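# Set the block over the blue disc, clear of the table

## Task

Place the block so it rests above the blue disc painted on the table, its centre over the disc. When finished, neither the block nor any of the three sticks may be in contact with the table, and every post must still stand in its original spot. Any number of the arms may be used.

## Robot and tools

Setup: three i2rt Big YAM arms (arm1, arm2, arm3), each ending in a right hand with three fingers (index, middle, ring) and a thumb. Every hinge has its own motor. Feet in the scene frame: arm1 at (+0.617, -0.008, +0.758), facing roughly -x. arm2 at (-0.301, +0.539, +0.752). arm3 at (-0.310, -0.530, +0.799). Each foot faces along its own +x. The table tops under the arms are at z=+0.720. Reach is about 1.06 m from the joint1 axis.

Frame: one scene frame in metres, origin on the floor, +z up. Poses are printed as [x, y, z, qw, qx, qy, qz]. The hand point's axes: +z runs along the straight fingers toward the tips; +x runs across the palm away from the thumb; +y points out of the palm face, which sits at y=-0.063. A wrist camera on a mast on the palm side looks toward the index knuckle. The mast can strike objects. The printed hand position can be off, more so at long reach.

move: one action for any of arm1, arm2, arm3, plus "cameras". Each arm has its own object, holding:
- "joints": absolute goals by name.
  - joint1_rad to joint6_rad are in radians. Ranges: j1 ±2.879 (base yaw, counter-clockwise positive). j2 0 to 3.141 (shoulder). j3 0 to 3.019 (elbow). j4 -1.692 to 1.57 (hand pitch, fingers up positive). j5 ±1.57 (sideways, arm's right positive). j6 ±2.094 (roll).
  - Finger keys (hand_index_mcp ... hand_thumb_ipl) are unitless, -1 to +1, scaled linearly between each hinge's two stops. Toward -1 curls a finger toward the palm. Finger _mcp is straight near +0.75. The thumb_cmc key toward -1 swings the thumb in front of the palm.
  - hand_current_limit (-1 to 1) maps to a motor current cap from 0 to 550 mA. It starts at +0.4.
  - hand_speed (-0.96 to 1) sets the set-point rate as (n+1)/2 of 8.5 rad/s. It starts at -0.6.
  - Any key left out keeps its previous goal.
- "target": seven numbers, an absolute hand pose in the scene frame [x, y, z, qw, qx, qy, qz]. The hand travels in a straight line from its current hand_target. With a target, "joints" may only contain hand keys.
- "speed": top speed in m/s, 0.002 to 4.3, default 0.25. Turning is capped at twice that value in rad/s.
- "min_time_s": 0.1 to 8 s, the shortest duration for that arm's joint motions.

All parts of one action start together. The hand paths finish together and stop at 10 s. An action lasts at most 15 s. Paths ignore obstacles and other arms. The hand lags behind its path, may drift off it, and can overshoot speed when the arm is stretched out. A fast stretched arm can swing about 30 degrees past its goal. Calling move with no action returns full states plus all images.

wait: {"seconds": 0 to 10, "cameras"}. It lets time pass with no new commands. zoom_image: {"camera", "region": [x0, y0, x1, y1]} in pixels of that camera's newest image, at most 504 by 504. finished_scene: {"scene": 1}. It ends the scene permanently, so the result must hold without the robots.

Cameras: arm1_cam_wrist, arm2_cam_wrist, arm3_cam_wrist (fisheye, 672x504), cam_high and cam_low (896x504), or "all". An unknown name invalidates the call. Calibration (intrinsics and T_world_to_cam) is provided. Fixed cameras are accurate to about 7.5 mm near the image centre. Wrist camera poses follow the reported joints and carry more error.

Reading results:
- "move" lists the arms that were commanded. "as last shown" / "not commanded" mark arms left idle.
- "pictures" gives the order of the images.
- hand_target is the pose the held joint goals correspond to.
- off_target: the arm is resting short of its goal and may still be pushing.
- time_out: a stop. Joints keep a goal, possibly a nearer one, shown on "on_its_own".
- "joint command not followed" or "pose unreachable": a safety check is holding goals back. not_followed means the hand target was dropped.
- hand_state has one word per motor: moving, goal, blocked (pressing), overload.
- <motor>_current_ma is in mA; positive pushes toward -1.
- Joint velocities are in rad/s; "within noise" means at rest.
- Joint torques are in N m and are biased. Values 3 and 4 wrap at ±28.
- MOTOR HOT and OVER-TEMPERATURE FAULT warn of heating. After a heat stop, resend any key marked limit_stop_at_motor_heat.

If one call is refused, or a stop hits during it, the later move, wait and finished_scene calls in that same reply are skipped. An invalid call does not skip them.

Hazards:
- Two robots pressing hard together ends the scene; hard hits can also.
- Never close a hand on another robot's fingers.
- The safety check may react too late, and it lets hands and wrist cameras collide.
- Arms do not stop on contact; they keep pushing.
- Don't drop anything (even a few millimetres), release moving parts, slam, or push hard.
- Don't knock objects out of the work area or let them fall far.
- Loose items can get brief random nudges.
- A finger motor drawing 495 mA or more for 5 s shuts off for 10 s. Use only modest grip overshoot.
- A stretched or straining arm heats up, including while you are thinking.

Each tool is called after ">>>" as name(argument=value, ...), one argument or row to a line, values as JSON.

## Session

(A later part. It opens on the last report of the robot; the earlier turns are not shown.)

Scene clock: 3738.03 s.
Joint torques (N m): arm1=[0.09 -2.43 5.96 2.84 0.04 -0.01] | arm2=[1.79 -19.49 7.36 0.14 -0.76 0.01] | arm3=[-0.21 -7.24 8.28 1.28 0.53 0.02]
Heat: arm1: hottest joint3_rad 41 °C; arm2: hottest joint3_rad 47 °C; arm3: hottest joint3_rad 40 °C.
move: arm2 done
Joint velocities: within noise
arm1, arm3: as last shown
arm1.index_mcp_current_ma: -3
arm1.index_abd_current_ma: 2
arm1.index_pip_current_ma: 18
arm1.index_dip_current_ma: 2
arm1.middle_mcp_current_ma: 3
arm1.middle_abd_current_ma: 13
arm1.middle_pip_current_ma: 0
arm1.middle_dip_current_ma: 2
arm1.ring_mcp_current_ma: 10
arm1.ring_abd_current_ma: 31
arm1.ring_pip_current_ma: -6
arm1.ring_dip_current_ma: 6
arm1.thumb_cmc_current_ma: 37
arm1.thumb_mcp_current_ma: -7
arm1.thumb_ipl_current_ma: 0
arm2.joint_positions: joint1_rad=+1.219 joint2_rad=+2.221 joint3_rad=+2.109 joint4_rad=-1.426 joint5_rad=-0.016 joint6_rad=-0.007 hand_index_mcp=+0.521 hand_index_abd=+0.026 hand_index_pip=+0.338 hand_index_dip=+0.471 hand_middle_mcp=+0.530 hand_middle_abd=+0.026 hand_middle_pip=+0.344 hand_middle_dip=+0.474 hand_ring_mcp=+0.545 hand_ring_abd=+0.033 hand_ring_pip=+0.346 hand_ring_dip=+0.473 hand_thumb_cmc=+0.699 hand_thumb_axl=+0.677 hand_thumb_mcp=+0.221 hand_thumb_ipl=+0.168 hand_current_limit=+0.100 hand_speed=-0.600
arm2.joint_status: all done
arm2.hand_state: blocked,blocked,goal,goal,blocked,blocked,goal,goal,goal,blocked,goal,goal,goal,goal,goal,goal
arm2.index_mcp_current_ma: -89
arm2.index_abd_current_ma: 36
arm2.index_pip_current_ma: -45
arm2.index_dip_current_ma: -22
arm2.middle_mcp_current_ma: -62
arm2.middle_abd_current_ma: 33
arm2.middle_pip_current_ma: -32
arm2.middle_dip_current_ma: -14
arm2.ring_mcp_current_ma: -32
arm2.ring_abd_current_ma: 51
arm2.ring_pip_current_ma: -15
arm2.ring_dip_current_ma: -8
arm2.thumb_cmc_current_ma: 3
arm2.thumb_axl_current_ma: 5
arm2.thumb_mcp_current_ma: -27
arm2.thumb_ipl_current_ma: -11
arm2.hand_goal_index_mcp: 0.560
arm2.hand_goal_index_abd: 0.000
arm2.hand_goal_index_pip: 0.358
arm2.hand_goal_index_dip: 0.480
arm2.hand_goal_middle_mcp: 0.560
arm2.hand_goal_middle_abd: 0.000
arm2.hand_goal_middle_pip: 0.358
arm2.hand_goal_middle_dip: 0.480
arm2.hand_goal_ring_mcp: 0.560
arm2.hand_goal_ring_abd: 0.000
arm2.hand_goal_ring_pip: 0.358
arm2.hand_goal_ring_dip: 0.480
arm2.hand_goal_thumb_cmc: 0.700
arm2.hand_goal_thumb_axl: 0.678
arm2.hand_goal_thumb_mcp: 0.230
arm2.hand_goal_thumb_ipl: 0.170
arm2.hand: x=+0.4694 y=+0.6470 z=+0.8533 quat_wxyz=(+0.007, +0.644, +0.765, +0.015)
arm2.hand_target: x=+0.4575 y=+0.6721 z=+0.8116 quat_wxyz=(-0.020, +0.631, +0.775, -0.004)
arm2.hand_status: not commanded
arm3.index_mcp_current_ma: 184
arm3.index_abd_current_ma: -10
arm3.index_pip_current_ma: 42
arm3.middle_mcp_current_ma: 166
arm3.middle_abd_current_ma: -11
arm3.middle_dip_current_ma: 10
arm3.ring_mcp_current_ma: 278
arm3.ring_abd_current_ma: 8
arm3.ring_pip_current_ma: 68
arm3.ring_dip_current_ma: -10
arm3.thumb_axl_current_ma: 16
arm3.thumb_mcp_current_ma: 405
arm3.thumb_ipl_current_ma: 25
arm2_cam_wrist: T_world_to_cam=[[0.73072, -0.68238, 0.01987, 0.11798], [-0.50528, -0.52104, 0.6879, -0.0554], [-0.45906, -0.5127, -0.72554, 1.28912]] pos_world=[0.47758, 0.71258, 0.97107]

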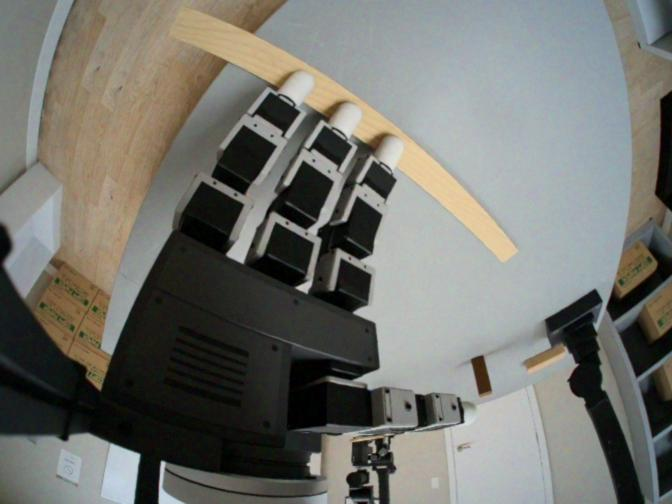

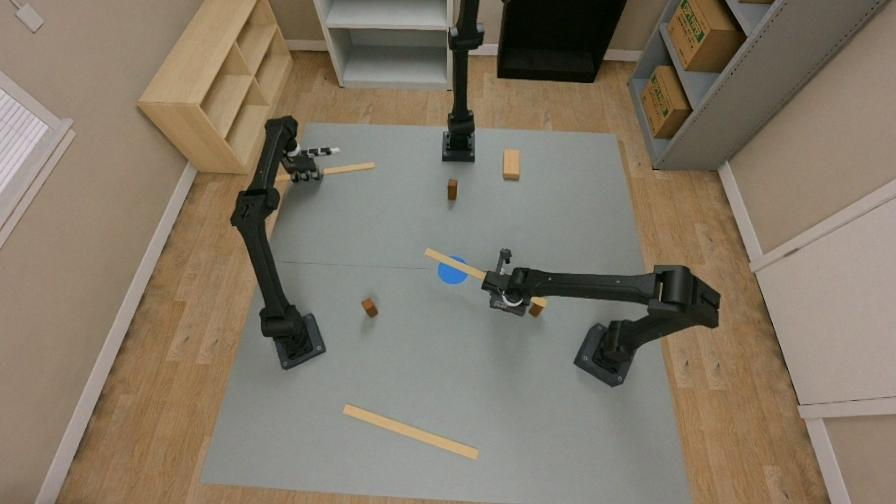

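>>> move(
  arm2={"target": [0.42, 0.68, 0.90, 0.0, 0.670, 0.742, 0.0], "speed": 0.25},
  cameras=[],
)

>>> move(
  arm2={"target": [0.331, 0.816, 0.84, 0.01, 0.682, 0.7314, 0.0], "speed": 0.25, "joints": {"hand_index_mcp": 0.233, "hand_middle_mcp": 0.233, "hand_ring_mcp": 0.233, "hand_index_pip": -0.182, "hand_middle_pip": -0.182, "hand_ring_pip": -0.182, "hand_index_dip": 0.696, "hand_middle_dip": 0.696, "hand_ring_dip": 0.696, "hand_thumb_cmc": -0.571, "hand_thumb_mcp": -0.056, "hand_thumb_ipl": -0.4, "hand_current_limit": 0.4}},
  cameras=["arm2_cam_wrist", "cam_high"],
)

Scene clock: 3851.50 s.
Joint torques (N m): arm1=[0.15 -2.43 5.94 2.84 0.05 -0.01] | arm2=[-0.91 -20.84 7.45 -0.1 0.05 0.19] | arm3=[-0.09 -7.06 8.29 1.25 0.52 0.01]
Heat: arm1: hottest joint3_rad 41 °C; arm2: hottest joint2_rad 46 °C; arm3: hottest joint3_rad 40 °C.
move: arm2 off_target
Joint velocities: within noise
arm1, arm3: as last shown
arm1.index_mcp_current_ma: 1
arm1.index_abd_current_ma: 10
arm1.index_dip_current_ma: 6
arm1.middle_mcp_current_ma: 8
arm1.middle_abd_current_ma: 15
arm1.middle_pip_current_ma: 1
arm1.ring_mcp_current_ma: 6
arm1.ring_abd_current_ma: 30
arm1.ring_pip_current_ma: -7
arm1.thumb_cmc_current_ma: 27
arm1.thumb_axl_current_ma: 6
arm1.thumb_mcp_current_ma: -11
arm2.joint_positions: joint1_rad=+1.298 joint2_rad=+2.083 joint3_rad=+2.047 joint4_rad=-1.493 joint5_rad=-0.009 joint6_rad=+0.119 hand_index_mcp=+0.559 hand_index_abd=-0.001 hand_index_pip=+0.356 hand_index_dip=+0.481 hand_middle_mcp=+0.559 hand_middle_abd=+0.000 hand_middle_pip=+0.356 hand_middle_dip=+0.481 hand_ring_mcp=+0.559 hand_ring_abd=+0.005 hand_ring_pip=+0.358 hand_ring_dip=+0.480 hand_thumb_cmc=+0.697 hand_thumb_axl=+0.677 hand_thumb_mcp=+0.221 hand_thumb_ipl=+0.168 hand_current_limit=+0.100 hand_speed=-0.600
arm2.joint_status: not commanded
arm2.hand_state: goal,goal,goal,goal,goal,goal,goal,goal,goal,goal,goal,goal,goal,goal,goal,goal
arm2.index_mcp_current_ma: 1
arm2.index_abd_current_ma: 3
arm2.index_pip_current_ma: -8
arm2.index_dip_current_ma: -3
arm2.middle_mcp_current_ma: 11
arm2.middle_abd_current_ma: 2
arm2.middle_pip_current_ma: -10
arm2.middle_dip_current_ma: -4
arm2.ring_mcp_current_ma: -2
arm2.ring_abd_current_ma: 17
arm2.ring_pip_current_ma: 4
arm2.ring_dip_current_ma: 2
arm2.thumb_cmc_current_ma: 3
arm2.thumb_axl_current_ma: -1
arm2.thumb_mcp_current_ma: -24
arm2.thumb_ipl_current_ma: -10
arm2.hand_goal_index_mcp: 0.560
arm2.hand_goal_index_abd: 0.000
arm2.hand_goal_index_pip: 0.358
arm2.hand_goal_index_dip: 0.480
arm2.hand_goal_middle_mcp: 0.560
arm2.hand_goal_middle_abd: 0.000
arm2.hand_goal_middle_pip: 0.358
arm2.hand_goal_middle_dip: 0.480
arm2.hand_goal_ring_mcp: 0.560
arm2.hand_goal_ring_abd: 0.000
arm2.hand_goal_ring_pip: 0.358
arm2.hand_goal_ring_dip: 0.480
arm2.hand_goal_thumb_cmc: 0.700
arm2.hand_goal_thumb_axl: 0.678
arm2.hand_goal_thumb_mcp: 0.230
arm2.hand_goal_thumb_ipl: 0.170
arm2.on_its_own: hand_index_mcp moved +0.039 to your old target +0.560; hand_middle_mcp moved +0.029 to your old target +0.560
arm2.hand: x=+0.4248 y=+0.6875 z=+0.9194 quat_wxyz=(+0.010, +0.662, +0.749, +0.017)
arm2.hand_target: x=+0.4198 y=+0.6801 z=+0.9003 quat_wxyz=(+0.000, +0.670, +0.742, +0.000)
arm2.hand_status: off_target (0.021 m and 2.6 deg from the pose sent, 0.076 m and 4.4 deg at the start)
arm3.index_mcp_current_ma: 208
arm3.index_abd_current_ma: -12
arm3.index_pip_current_ma: 34
arm3.index_dip_current_ma: 17
arm3.middle_mcp_current_ma: 179
arm3.middle_abd_current_ma: -5
arm3.middle_pip_current_ma: 27
arm3.middle_dip_current_ma: 16
arm3.ring_mcp_current_ma: 277
arm3.ring_abd_current_ma: -13
arm3.ring_pip_current_ma: 64
arm3.ring_dip_current_ma: 0
arm3.thumb_cmc_current_ma: 6
arm3.thumb_axl_current_ma: 6
arm3.thumb_mcp_current_ma: 393

Scene clock: 3853.10 s.
Joint torques (N m): arm1=[0.15 -2.43 5.96 2.82 0.05 0] | arm2=[-0.44 -21.07 7.04 0.58 0.1 0.18] | arm3=[-0.03 -7.06 8.28 1.25 0.51 0.02]
Heat: arm1: hottest joint3_rad 41 °C; arm2: hottest joint2_rad 46 °C; arm3: hottest joint3_rad 40 °C.
move: arm2 done
Joint velocities: within noise
arm1, arm3: as last shown
arm1.index_mcp_current_ma: -5
arm1.index_dip_current_ma: -3
arm1.middle_abd_current_ma: 14
arm1.middle_pip_current_ma: -3
arm1.middle_dip_current_ma: -3
arm1.ring_mcp_current_ma: 9
arm1.ring_abd_current_ma: 35
arm1.ring_pip_current_ma: -8
arm1.ring_dip_current_ma: 14
arm1.thumb_axl_current_ma: 10
arm1.thumb_mcp_current_ma: -8
arm1.thumb_ipl_current_ma: 2
arm2.joint_positions: joint1_rad=+1.555 joint2_rad=+2.038 joint3_rad=+1.769 joint4_rad=-1.295 joint5_rad=+0.011 joint6_rad=+0.411 hand_index_mcp=+0.243 hand_index_abd=-0.001 hand_index_pip=-0.176 hand_index_dip=+0.697 hand_middle_mcp=+0.245 hand_middle_abd=-0.001 hand_middle_pip=-0.176 hand_middle_dip=+0.701 hand_ring_mcp=+0.244 hand_ring_abd=+0.000 hand_ring_pip=-0.176 hand_ring_dip=+0.701 hand_thumb_cmc=-0.573 hand_thumb_axl=+0.677 hand_thumb_mcp=-0.062 hand_thumb_ipl=-0.401 hand_current_limit=+0.400 hand_speed=-0.600
arm2.joint_status: all done
arm2.hand_state: goal,goal,goal,goal,goal,goal,goal,goal,goal,goal,goal,goal,goal,goal,goal,goal
arm2.index_mcp_current_ma: 20
arm2.index_abd_current_ma: 5
arm2.index_pip_current_ma: 4
arm2.index_dip_current_ma: -2
arm2.middle_mcp_current_ma: 31
arm2.middle_abd_current_ma: 2
arm2.middle_pip_current_ma: 1
arm2.middle_dip_current_ma: 0
arm2.ring_mcp_current_ma: 16
arm2.ring_abd_current_ma: 9
arm2.ring_pip_current_ma: 15
arm2.ring_dip_current_ma: 14
arm2.thumb_cmc_current_ma: 3
arm2.thumb_axl_current_ma: 0
arm2.thumb_mcp_current_ma: -15
arm2.thumb_ipl_current_ma: -9
arm2.hand_goal_index_mcp: 0.234
arm2.hand_goal_index_abd: 0.000
arm2.hand_goal_index_pip: -0.182
arm2.hand_goal_index_dip: 0.696
arm2.hand_goal_middle_mcp: 0.234
arm2.hand_goal_middle_abd: 0.000
arm2.hand_goal_middle_pip: -0.182
arm2.hand_goal_middle_dip: 0.696
arm2.hand_goal_ring_mcp: 0.234
arm2.hand_goal_ring_abd: 0.000
arm2.hand_goal_ring_pip: -0.182
arm2.hand_goal_ring_dip: 0.696
arm2.hand_goal_thumb_cmc: -0.570
arm2.hand_goal_thumb_axl: 0.678
arm2.hand_goal_thumb_mcp: -0.056
arm2.hand_goal_thumb_ipl: -0.400
arm2.hand: x=+0.3333 y=+0.8208 z=+0.8392 quat_wxyz=(+0.009, +0.675, +0.737, -0.001)
arm2.hand_target: x=+0.3311 y=+0.8160 z=+0.8401 quat_wxyz=(+0.010, +0.682, +0.731, +0.000)
arm2.hand_status: done (0.005 m and 1.1 deg from the pose sent, 0.178 m and 3.6 deg at the start)
arm3.index_mcp_current_ma: 201
arm3.index_abd_current_ma: -11
arm3.index_pip_current_ma: 38
arm3.index_dip_current_ma: 0
arm3.middle_mcp_current_ma: 185
arm3.middle_abd_current_ma: -6
arm3.middle_pip_current_ma: 26
arm3.middle_dip_current_ma: -1
arm3.ring_abd_current_ma: -12
arm3.ring_pip_current_ma: 66
arm3.ring_dip_current_ma: 4
arm3.thumb_cmc_current_ma: 4
arm3.thumb_axl_current_ma: 21
arm3.thumb_mcp_current_ma: 406
arm3.thumb_ipl_current_ma: 36
arm2_cam_wrist: T_world_to_cam=[[0.67172, -0.74037, 0.02542, 0.39888], [-0.53332, -0.45948, 0.71025, -0.0839], [-0.51417, -0.49064, -0.70349, 1.28735]] pos_world=[0.34923, 0.88841, 0.95509]

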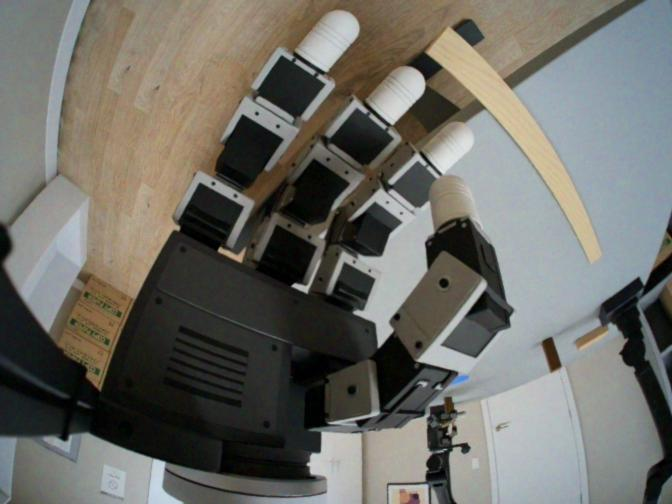

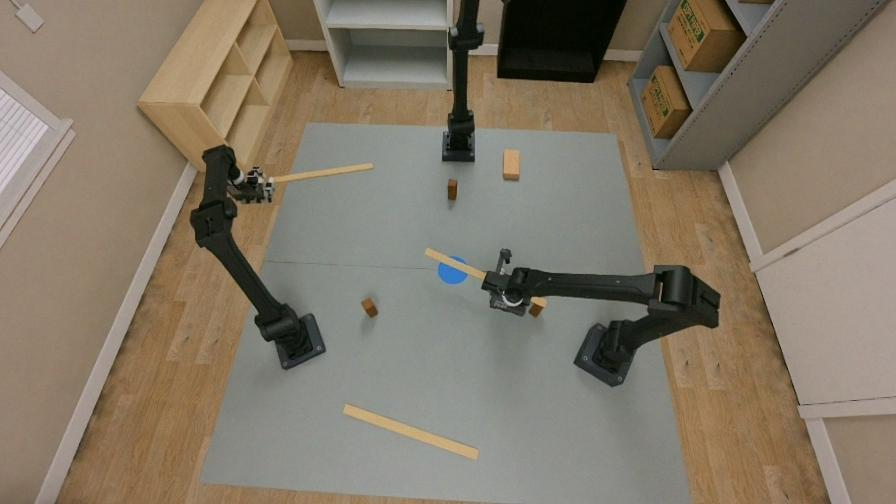

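>>> move(
  arm2={"target": [0.318, 0.822, 0.775, 0.01, 0.682, 0.7314, 0.0], "speed": 0.2},
  cameras=["arm2_cam_wrist", "cam_high"],
)

Scene clock: 3870.40 s.
Joint torques (N m): arm1=[0.09 -2.43 5.94 2.84 0.04 -0.01] | arm2=[-0.15 -17.96 7.15 0.64 0.12 0.18] | arm3=[0.03 -7.24 8.25 1.25 0.52 0.02]
Heat: arm1: hottest joint3_rad 41 °C; arm2: hottest joint2_rad 46 °C; arm3: hottest joint3_rad 40 °C.
move: arm2 off_target
Joint velocities: within noise
arm1, arm3: as last shown
arm1.index_mcp_current_ma: -8
arm1.index_abd_current_ma: 0
arm1.index_pip_current_ma: 15
arm1.index_dip_current_ma: -1
arm1.middle_mcp_current_ma: 2
arm1.middle_abd_current_ma: 13
arm1.middle_pip_current_ma: -4
arm1.middle_dip_current_ma: 1
arm1.ring_mcp_current_ma: 4
arm1.ring_abd_current_ma: 27
arm1.ring_pip_current_ma: -6
arm1.ring_dip_current_ma: 12
arm1.thumb_cmc_current_ma: 38
arm1.thumb_axl_current_ma: 7
arm1.thumb_mcp_current_ma: -14
arm1.thumb_ipl_current_ma: -3
arm2.joint_positions: joint1_rad=+1.567 joint2_rad=+2.035 joint3_rad=+1.648 joint4_rad=-1.140 joint5_rad=+0.011 joint6_rad=+0.431 hand_index_mcp=+0.243 hand_index_abd=-0.001 hand_index_pip=-0.176 hand_index_dip=+0.697 hand_middle_mcp=+0.245 hand_middle_abd=+0.000 hand_middle_pip=-0.176 hand_middle_dip=+0.701 hand_ring_mcp=+0.244 hand_ring_abd=+0.000 hand_ring_pip=-0.176 hand_ring_dip=+0.701 hand_thumb_cmc=-0.573 hand_thumb_axl=+0.677 hand_thumb_mcp=-0.062 hand_thumb_ipl=-0.401 hand_current_limit=+0.400 hand_speed=-0.600
arm2.joint_status: not commanded
arm2.hand_state: goal,goal,goal,goal,goal,goal,goal,goal,goal,goal,goal,goal,goal,goal,goal,goal
arm2.index_mcp_current_ma: 15
arm2.index_abd_current_ma: 1
arm2.index_pip_current_ma: 3
arm2.index_dip_current_ma: -2
arm2.middle_mcp_current_ma: 25
arm2.middle_abd_current_ma: 1
arm2.middle_pip_current_ma: -2
arm2.middle_dip_current_ma: 0
arm2.ring_mcp_current_ma: 14
arm2.ring_abd_current_ma: 7
arm2.ring_pip_current_ma: 15
arm2.ring_dip_current_ma: 7
arm2.thumb_cmc_current_ma: 2
arm2.thumb_axl_current_ma: -2
arm2.thumb_mcp_current_ma: -19
arm2.thumb_ipl_current_ma: -8
arm2.hand_goal_index_mcp: 0.234
arm2.hand_goal_index_abd: 0.000
arm2.hand_goal_index_pip: -0.182
arm2.hand_goal_index_dip: 0.696
arm2.hand_goal_middle_mcp: 0.234
arm2.hand_goal_middle_abd: 0.000
arm2.hand_goal_middle_pip: -0.182
arm2.hand_goal_middle_dip: 0.696
arm2.hand_goal_ring_mcp: 0.234
arm2.hand_goal_ring_abd: 0.000
arm2.hand_goal_ring_pip: -0.182
arm2.hand_goal_ring_dip: 0.696
arm2.hand_goal_thumb_cmc: -0.570
arm2.hand_goal_thumb_axl: 0.678
arm2.hand_goal_thumb_mcp: -0.056
arm2.hand_goal_thumb_ipl: -0.400
arm2.hand: x=+0.3239 y=+0.8233 z=+0.8000 quat_wxyz=(+0.014, +0.678, +0.735, +0.016)
arm2.hand_target: x=+0.3174 y=+0.8216 z=+0.7755 quat_wxyz=(+0.010, +0.682, +0.731, +0.000)
arm2.hand_status: off_target (0.026 m and 2.0 deg from the pose sent, 0.066 m and 1.1 deg at the start)
arm3.index_mcp_current_ma: 202
arm3.index_abd_current_ma: -25
arm3.index_pip_current_ma: 22
arm3.index_dip_current_ma: 11
arm3.middle_mcp_current_ma: 174
arm3.middle_abd_current_ma: -14
arm3.middle_pip_current_ma: 28
arm3.middle_dip_current_ma: 9
arm3.ring_mcp_current_ma: 273
arm3.ring_abd_current_ma: -14
arm3.ring_pip_current_ma: 61
arm3.ring_dip_current_ma: 3
arm3.thumb_cmc_current_ma: 12
arm3.thumb_axl_current_ma: 16
arm3.thumb_mcp_current_ma: 410
arm3.thumb_ipl_current_ma: 25
arm2_cam_wrist: T_world_to_cam=[[0.6656, -0.74556, 0.0334, 0.40802], [-0.55913, -0.46852, 0.684, -0.02308], [-0.49432, -0.47394, -0.72871, 1.25607]] pos_world=[0.33642, 0.8887, 0.91747]

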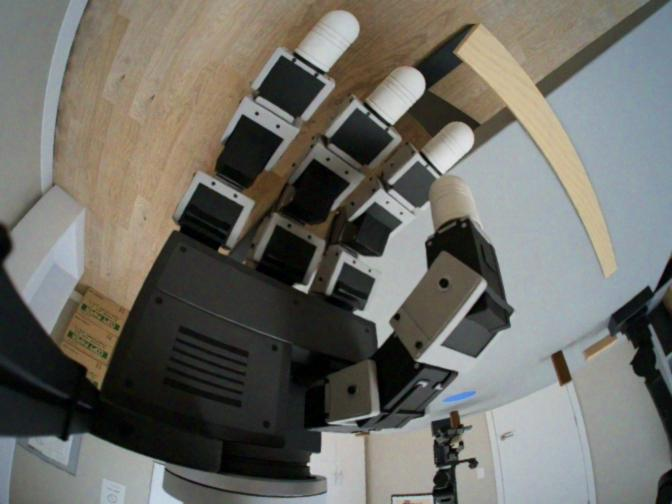

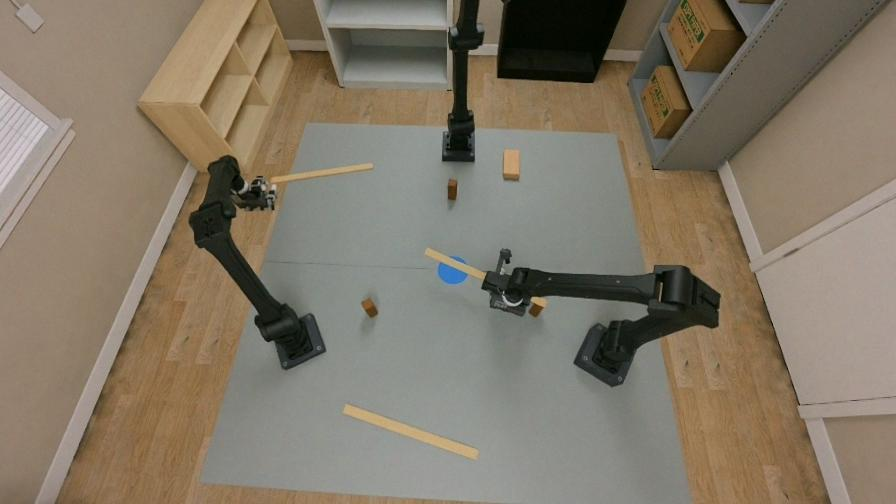

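>>> zoom_image(
  camera="cam_high",
  region=[220, 130, 400, 230],
)

Scaled by 2.800 from the camera's image (finer frame: 1280x720).

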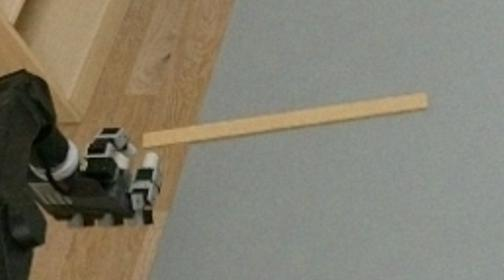

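>>> move(
  arm2={"target": [0.318, 0.822, 0.726, 0.01, 0.682, 0.7314, 0.0], "speed": 0.2},
  cameras=["arm2_cam_wrist"],
)

Scene clock: 3888.53 s.
Joint torques (N m): arm1=[0.15 -2.43 5.96 2.82 0.05 -0.01] | arm2=[-0.03 -18.32 6.67 0.61 0.13 0.18] | arm3=[-0.03 -7.06 8.24 1.24 0.51 0.02]
Heat: arm1: hottest joint3_rad 41 °C; arm2: hottest joint2_rad 46 °C; arm3: hottest joint3_rad 40 °C.
move: arm2 off_target
Joint velocities: within noise
arm1, arm3: as last shown
arm1.index_mcp_current_ma: -12
arm1.index_abd_current_ma: 10
arm1.index_pip_current_ma: 22
arm1.index_dip_current_ma: 5
arm1.middle_mcp_current_ma: 6
arm1.middle_abd_current_ma: 11
arm1.middle_pip_current_ma: 6
arm1.middle_dip_current_ma: -4
arm1.ring_mcp_current_ma: 13
arm1.ring_abd_current_ma: 31
arm1.ring_dip_current_ma: 6
arm1.thumb_cmc_current_ma: 33
arm1.thumb_mcp_current_ma: -5
arm1.thumb_ipl_current_ma: 0
arm2.joint_positions: joint1_rad=+1.567 joint2_rad=+2.097 joint3_rad=+1.607 joint4_rad=-1.040 joint5_rad=+0.011 joint6_rad=+0.432 hand_index_mcp=+0.243 hand_index_abd=-0.001 hand_index_pip=-0.176 hand_index_dip=+0.697 hand_middle_mcp=+0.245 hand_middle_abd=+0.000 hand_middle_pip=-0.176 hand_middle_dip=+0.701 hand_ring_mcp=+0.244 hand_ring_abd=+0.000 hand_ring_pip=-0.176 hand_ring_dip=+0.701 hand_thumb_cmc=-0.573 hand_thumb_axl=+0.677 hand_thumb_mcp=-0.062 hand_thumb_ipl=-0.401 hand_current_limit=+0.400 hand_speed=-0.600
arm2.joint_status: not commanded
arm2.hand_state: goal,goal,goal,goal,goal,goal,goal,goal,goal,goal,goal,goal,goal,goal,goal,goal
arm2.index_mcp_current_ma: 19
arm2.index_abd_current_ma: 6
arm2.index_pip_current_ma: 5
arm2.index_dip_current_ma: -6
arm2.middle_mcp_current_ma: 25
arm2.middle_abd_current_ma: -3
arm2.middle_pip_current_ma: 4
arm2.middle_dip_current_ma: 1
arm2.ring_mcp_current_ma: 14
arm2.ring_abd_current_ma: 4
arm2.ring_pip_current_ma: 16
arm2.ring_dip_current_ma: 11
arm2.thumb_cmc_current_ma: 3
arm2.thumb_axl_current_ma: 4
arm2.thumb_mcp_current_ma: -20
arm2.thumb_ipl_current_ma: -11
arm2.hand_goal_index_mcp: 0.234
arm2.hand_goal_index_abd: 0.000
arm2.hand_goal_index_pip: -0.182
arm2.hand_goal_index_dip: 0.696
arm2.hand_goal_middle_mcp: 0.234
arm2.hand_goal_middle_abd: 0.000
arm2.hand_goal_middle_pip: -0.182
arm2.hand_goal_middle_dip: 0.696
arm2.hand_goal_ring_mcp: 0.234
arm2.hand_goal_ring_abd: 0.000
arm2.hand_goal_ring_pip: -0.182
arm2.hand_goal_ring_dip: 0.696
arm2.hand_goal_thumb_cmc: -0.570
arm2.hand_goal_thumb_axl: 0.678
arm2.hand_goal_thumb_mcp: -0.056
arm2.hand_goal_thumb_ipl: -0.400
arm2.hand: x=+0.3250 y=+0.8235 z=+0.7490 quat_wxyz=(+0.014, +0.678, +0.735, +0.015)
arm2.hand_target: x=+0.3175 y=+0.8216 z=+0.7264 quat_wxyz=(+0.010, +0.682, +0.731, +0.000)
arm2.hand_status: off_target (0.024 m and 1.8 deg from the pose sent, 0.074 m and 2.0 deg at the start)
arm3.index_mcp_current_ma: 211
arm3.index_abd_current_ma: 1
arm3.index_pip_current_ma: 43
arm3.index_dip_current_ma: 5
arm3.middle_mcp_current_ma: 176
arm3.middle_abd_current_ma: -7
arm3.middle_pip_current_ma: 16
arm3.middle_dip_current_ma: 15
arm3.ring_mcp_current_ma: 278
arm3.ring_abd_current_ma: -15
arm3.ring_pip_current_ma: 63
arm3.ring_dip_current_ma: -6
arm3.thumb_cmc_current_ma: 14
arm3.thumb_axl_current_ma: 9
arm3.thumb_mcp_current_ma: 394
arm3.thumb_ipl_current_ma: 26
arm2_cam_wrist: T_world_to_cam=[[0.66511, -0.74603, 0.03265, 0.41026], [-0.55761, -0.4671, 0.68621, 0.00921], [-0.49669, -0.47461, -0.72667, 1.21938]] pos_world=[0.33792, 0.8891, 0.86637]

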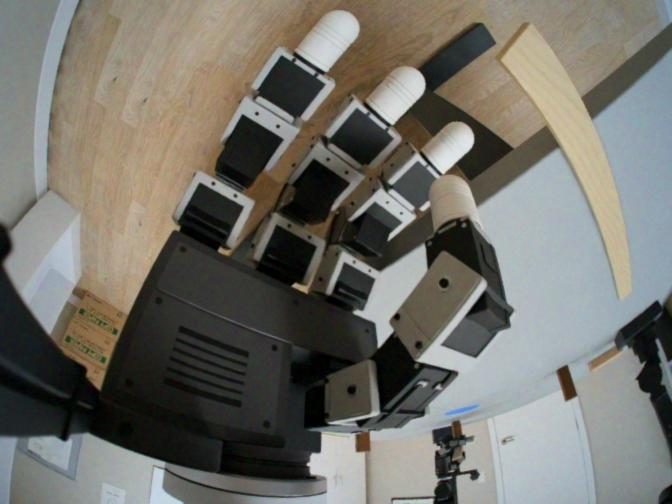

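>>> move(
  arm2={"target": [0.372, 0.8265, 0.732, 0.01, 0.682, 0.7314, 0.0], "speed": 0.12},
  cameras=["arm2_cam_wrist", "cam_low"],
)

Scene clock: 3901.83 s.
Joint torques (N m): arm1=[0.09 -2.43 5.94 2.84 0.05 -0.01] | arm2=[-0.5 -18.67 11.06 -0.01 0.1 -0.11] | arm3=[0.03 -7.24 8.28 1.24 0.52 0.03]
Heat: arm1: hottest joint3_rad 41 °C; arm2: hottest joint2_rad 48 °C; arm3: hottest joint3_rad 40 °C.
move: arm2 off_target
Joint velocities: within noise
arm1.joint_positions: joint1_rad=+0.250 joint2_rad=+1.438 joint3_rad=+2.828 joint4_rad=-1.330 joint5_rad=-0.023 joint6_rad=+1.049 hand_index_mcp=+1.000 hand_index_abd=+0.256 hand_index_pip=-0.482 hand_index_dip=+0.007 hand_middle_mcp=+0.763 hand_middle_abd=+0.145 hand_middle_pip=+0.577 hand_middle_dip=+0.696 hand_ring_mcp=+0.762 hand_ring_abd=-0.087 hand_ring_pip=+0.577 hand_ring_dip=+0.696 hand_thumb_cmc=-0.545 hand_thumb_axl=+0.683 hand_thumb_mcp=-0.784 hand_thumb_ipl=+0.168 hand_current_limit=+0.400 hand_speed=-0.600
arm1.joint_status: not commanded
arm1.hand_state: overload,goal,goal,goal,goal,goal,goal,goal,goal,blocked,goal,goal,blocked,goal,goal,goal
arm1.index_mcp_current_ma: -1
arm1.index_abd_current_ma: 4
arm1.index_pip_current_ma: 16
arm1.index_dip_current_ma: -3
arm1.middle_mcp_current_ma: 6
arm1.middle_abd_current_ma: 13
arm1.middle_pip_current_ma: 3
arm1.middle_dip_current_ma: -4
arm1.ring_mcp_current_ma: 13
arm1.ring_abd_current_ma: 30
arm1.ring_pip_current_ma: -2
arm1.ring_dip_current_ma: 9
arm1.thumb_cmc_current_ma: 36
arm1.thumb_axl_current_ma: 7
arm1.thumb_mcp_current_ma: -14
arm1.thumb_ipl_current_ma: 3
arm1.hand_goal_index_mcp: 0.754
arm1.hand_goal_index_abd: 0.250
arm1.hand_goal_index_pip: -0.500
arm1.hand_goal_index_dip: 0.000
arm1.hand_goal_middle_mcp: 0.754
arm1.hand_goal_middle_abd: 0.140
arm1.hand_goal_middle_pip: 0.576
arm1.hand_goal_middle_dip: 0.696
arm1.hand_goal_ring_mcp: 0.754
arm1.hand_goal_ring_abd: -0.140
arm1.hand_goal_ring_pip: 0.576
arm1.hand_goal_ring_dip: 0.696
arm1.hand_goal_thumb_cmc: -0.570
arm1.hand_goal_thumb_axl: 0.678
arm1.hand_goal_thumb_mcp: -0.780
arm1.hand_goal_thumb_ipl: 0.168
arm1.hand: x=+0.2486 y=-0.0272 z=+1.6844 quat_wxyz=(+0.722, +0.274, -0.631, -0.082)
arm1.hand_target: x=+0.2482 y=-0.0274 z=+1.6884 quat_wxyz=(+0.727, +0.272, -0.626, -0.083)
arm1.hand_status: not commanded
arm2.joint_positions: joint1_rad=+1.538 joint2_rad=+2.199 joint3_rad=+1.770 joint4_rad=-1.128 joint5_rad=+0.011 joint6_rad=+0.427 hand_index_mcp=+0.243 hand_index_abd=-0.001 hand_index_pip=-0.176 hand_index_dip=+0.697 hand_middle_mcp=+0.245 hand_middle_abd=-0.001 hand_middle_pip=-0.176 hand_middle_dip=+0.701 hand_ring_mcp=+0.244 hand_ring_abd=+0.000 hand_ring_pip=-0.176 hand_ring_dip=+0.701 hand_thumb_cmc=-0.573 hand_thumb_axl=+0.677 hand_thumb_mcp=-0.062 hand_thumb_ipl=-0.401 hand_current_limit=+0.400 hand_speed=-0.600
arm2.joint_status: not commanded
arm2.hand_state: goal,goal,goal,goal,goal,goal,goal,goal,goal,goal,goal,goal,goal,goal,goal,goal
arm2.index_mcp_current_ma: 16
arm2.index_abd_current_ma: 8
arm2.index_pip_current_ma: 1
arm2.index_dip_current_ma: -7
arm2.middle_mcp_current_ma: 29
arm2.middle_abd_current_ma: 4
arm2.middle_pip_current_ma: 1
arm2.middle_dip_current_ma: 1
arm2.ring_mcp_current_ma: 18
arm2.ring_abd_current_ma: 13
arm2.ring_pip_current_ma: 16
arm2.ring_dip_current_ma: 6
arm2.thumb_cmc_current_ma: 0
arm2.thumb_axl_current_ma: 3
arm2.thumb_mcp_current_ma: -14
arm2.thumb_ipl_current_ma: -4
arm2.hand_goal_index_mcp: 0.234
arm2.hand_goal_index_abd: 0.000
arm2.hand_goal_index_pip: -0.182
arm2.hand_goal_index_dip: 0.696
arm2.hand_goal_middle_mcp: 0.234
arm2.hand_goal_middle_abd: 0.000
arm2.hand_goal_middle_pip: -0.182
arm2.hand_goal_middle_dip: 0.696
arm2.hand_goal_ring_mcp: 0.234
arm2.hand_goal_ring_abd: 0.000
arm2.hand_goal_ring_pip: -0.182
arm2.hand_goal_ring_dip: 0.696
arm2.hand_goal_thumb_cmc: -0.570
arm2.hand_goal_thumb_axl: 0.678
arm2.hand_goal_thumb_mcp: -0.056
arm2.hand_goal_thumb_ipl: -0.400
arm2.hand: x=+0.3618 y=+0.8209 z=+0.7417 quat_wxyz=(+0.010, +0.687, +0.726, +0.002)
arm2.hand_target: x=+0.3714 y=+0.8262 z=+0.7322 quat_wxyz=(+0.010, +0.682, +0.731, +0.001)
arm2.hand_status: off_target (0.015 m and 0.9 deg from the pose sent, 0.050 m and 1.9 deg at the start)
arm3.joint_positions: joint1_rad=+0.205 joint2_rad=+1.480 joint3_rad=+0.849 joint4_rad=-0.911 joint5_rad=-0.003 joint6_rad=+1.519 hand_index_mcp=+0.048 hand_index_abd=-0.015 hand_index_pip=+0.032 hand_index_dip=+0.697 hand_middle_mcp=+0.016 hand_middle_abd=-0.008 hand_middle_pip=+0.013 hand_middle_dip=+0.695 hand_ring_mcp=-0.020 hand_ring_abd=-0.011 hand_ring_pip=-0.010 hand_ring_dip=+0.694 hand_thumb_cmc=-0.564 hand_thumb_axl=+0.686 hand_thumb_mcp=-0.230 hand_thumb_ipl=-0.327 hand_current_limit=+0.700 hand_speed=-0.600
arm3.joint_status: not commanded
arm3.hand_state: blocked,goal,blocked,goal,blocked,goal,blocked,goal,blocked,goal,blocked,goal,goal,goal,blocked,goal
arm3.index_mcp_current_ma: 214
arm3.index_abd_current_ma: -2
arm3.index_pip_current_ma: 49
arm3.index_dip_current_ma: -6
arm3.middle_mcp_current_ma: 180
arm3.middle_abd_current_ma: 4
arm3.middle_pip_current_ma: 33
arm3.middle_dip_current_ma: 14
arm3.ring_mcp_current_ma: 275
arm3.ring_abd_current_ma: -23
arm3.ring_pip_current_ma: 69
arm3.ring_dip_current_ma: 4
arm3.thumb_cmc_current_ma: 5
arm3.thumb_axl_current_ma: 19
arm3.thumb_mcp_current_ma: 394
arm3.thumb_ipl_current_ma: 23
arm3.hand_goal_index_mcp: -0.062
arm3.hand_goal_index_abd: 0.000
arm3.hand_goal_index_pip: 0.000
arm3.hand_goal_index_dip: 0.696
arm3.hand_goal_middle_mcp: -0.088
arm3.hand_goal_middle_abd: 0.000
arm3.hand_goal_middle_pip: -0.014
arm3.hand_goal_middle_dip: 0.696
arm3.hand_goal_ring_mcp: -0.170
arm3.hand_goal_ring_abd: 0.000
arm3.hand_goal_ring_pip: -0.058
arm3.hand_goal_ring_dip: 0.696
arm3.hand_goal_thumb_cmc: -0.570
arm3.hand_goal_thumb_axl: 0.678
arm3.hand_goal_thumb_mcp: -0.392
arm3.hand_goal_thumb_ipl: -0.344
arm3.hand: x=-0.1167 y=-0.2234 z=+0.8376 quat_wxyz=(-0.009, +0.796, +0.605, +0.009)
arm3.hand_target: x=-0.1171 y=-0.2205 z=+0.8341 quat_wxyz=(-0.009, +0.796, +0.605, +0.012)
arm3.hand_status: not commanded
arm2_cam_wrist: T_world_to_cam=[[0.64723, -0.76179, 0.02774, 0.40699], [-0.55333, -0.44446, 0.70447, -0.00018], [-0.52433, -0.47131, -0.70919, 1.22542]] pos_world=[0.37901, 0.88751, 0.85789]

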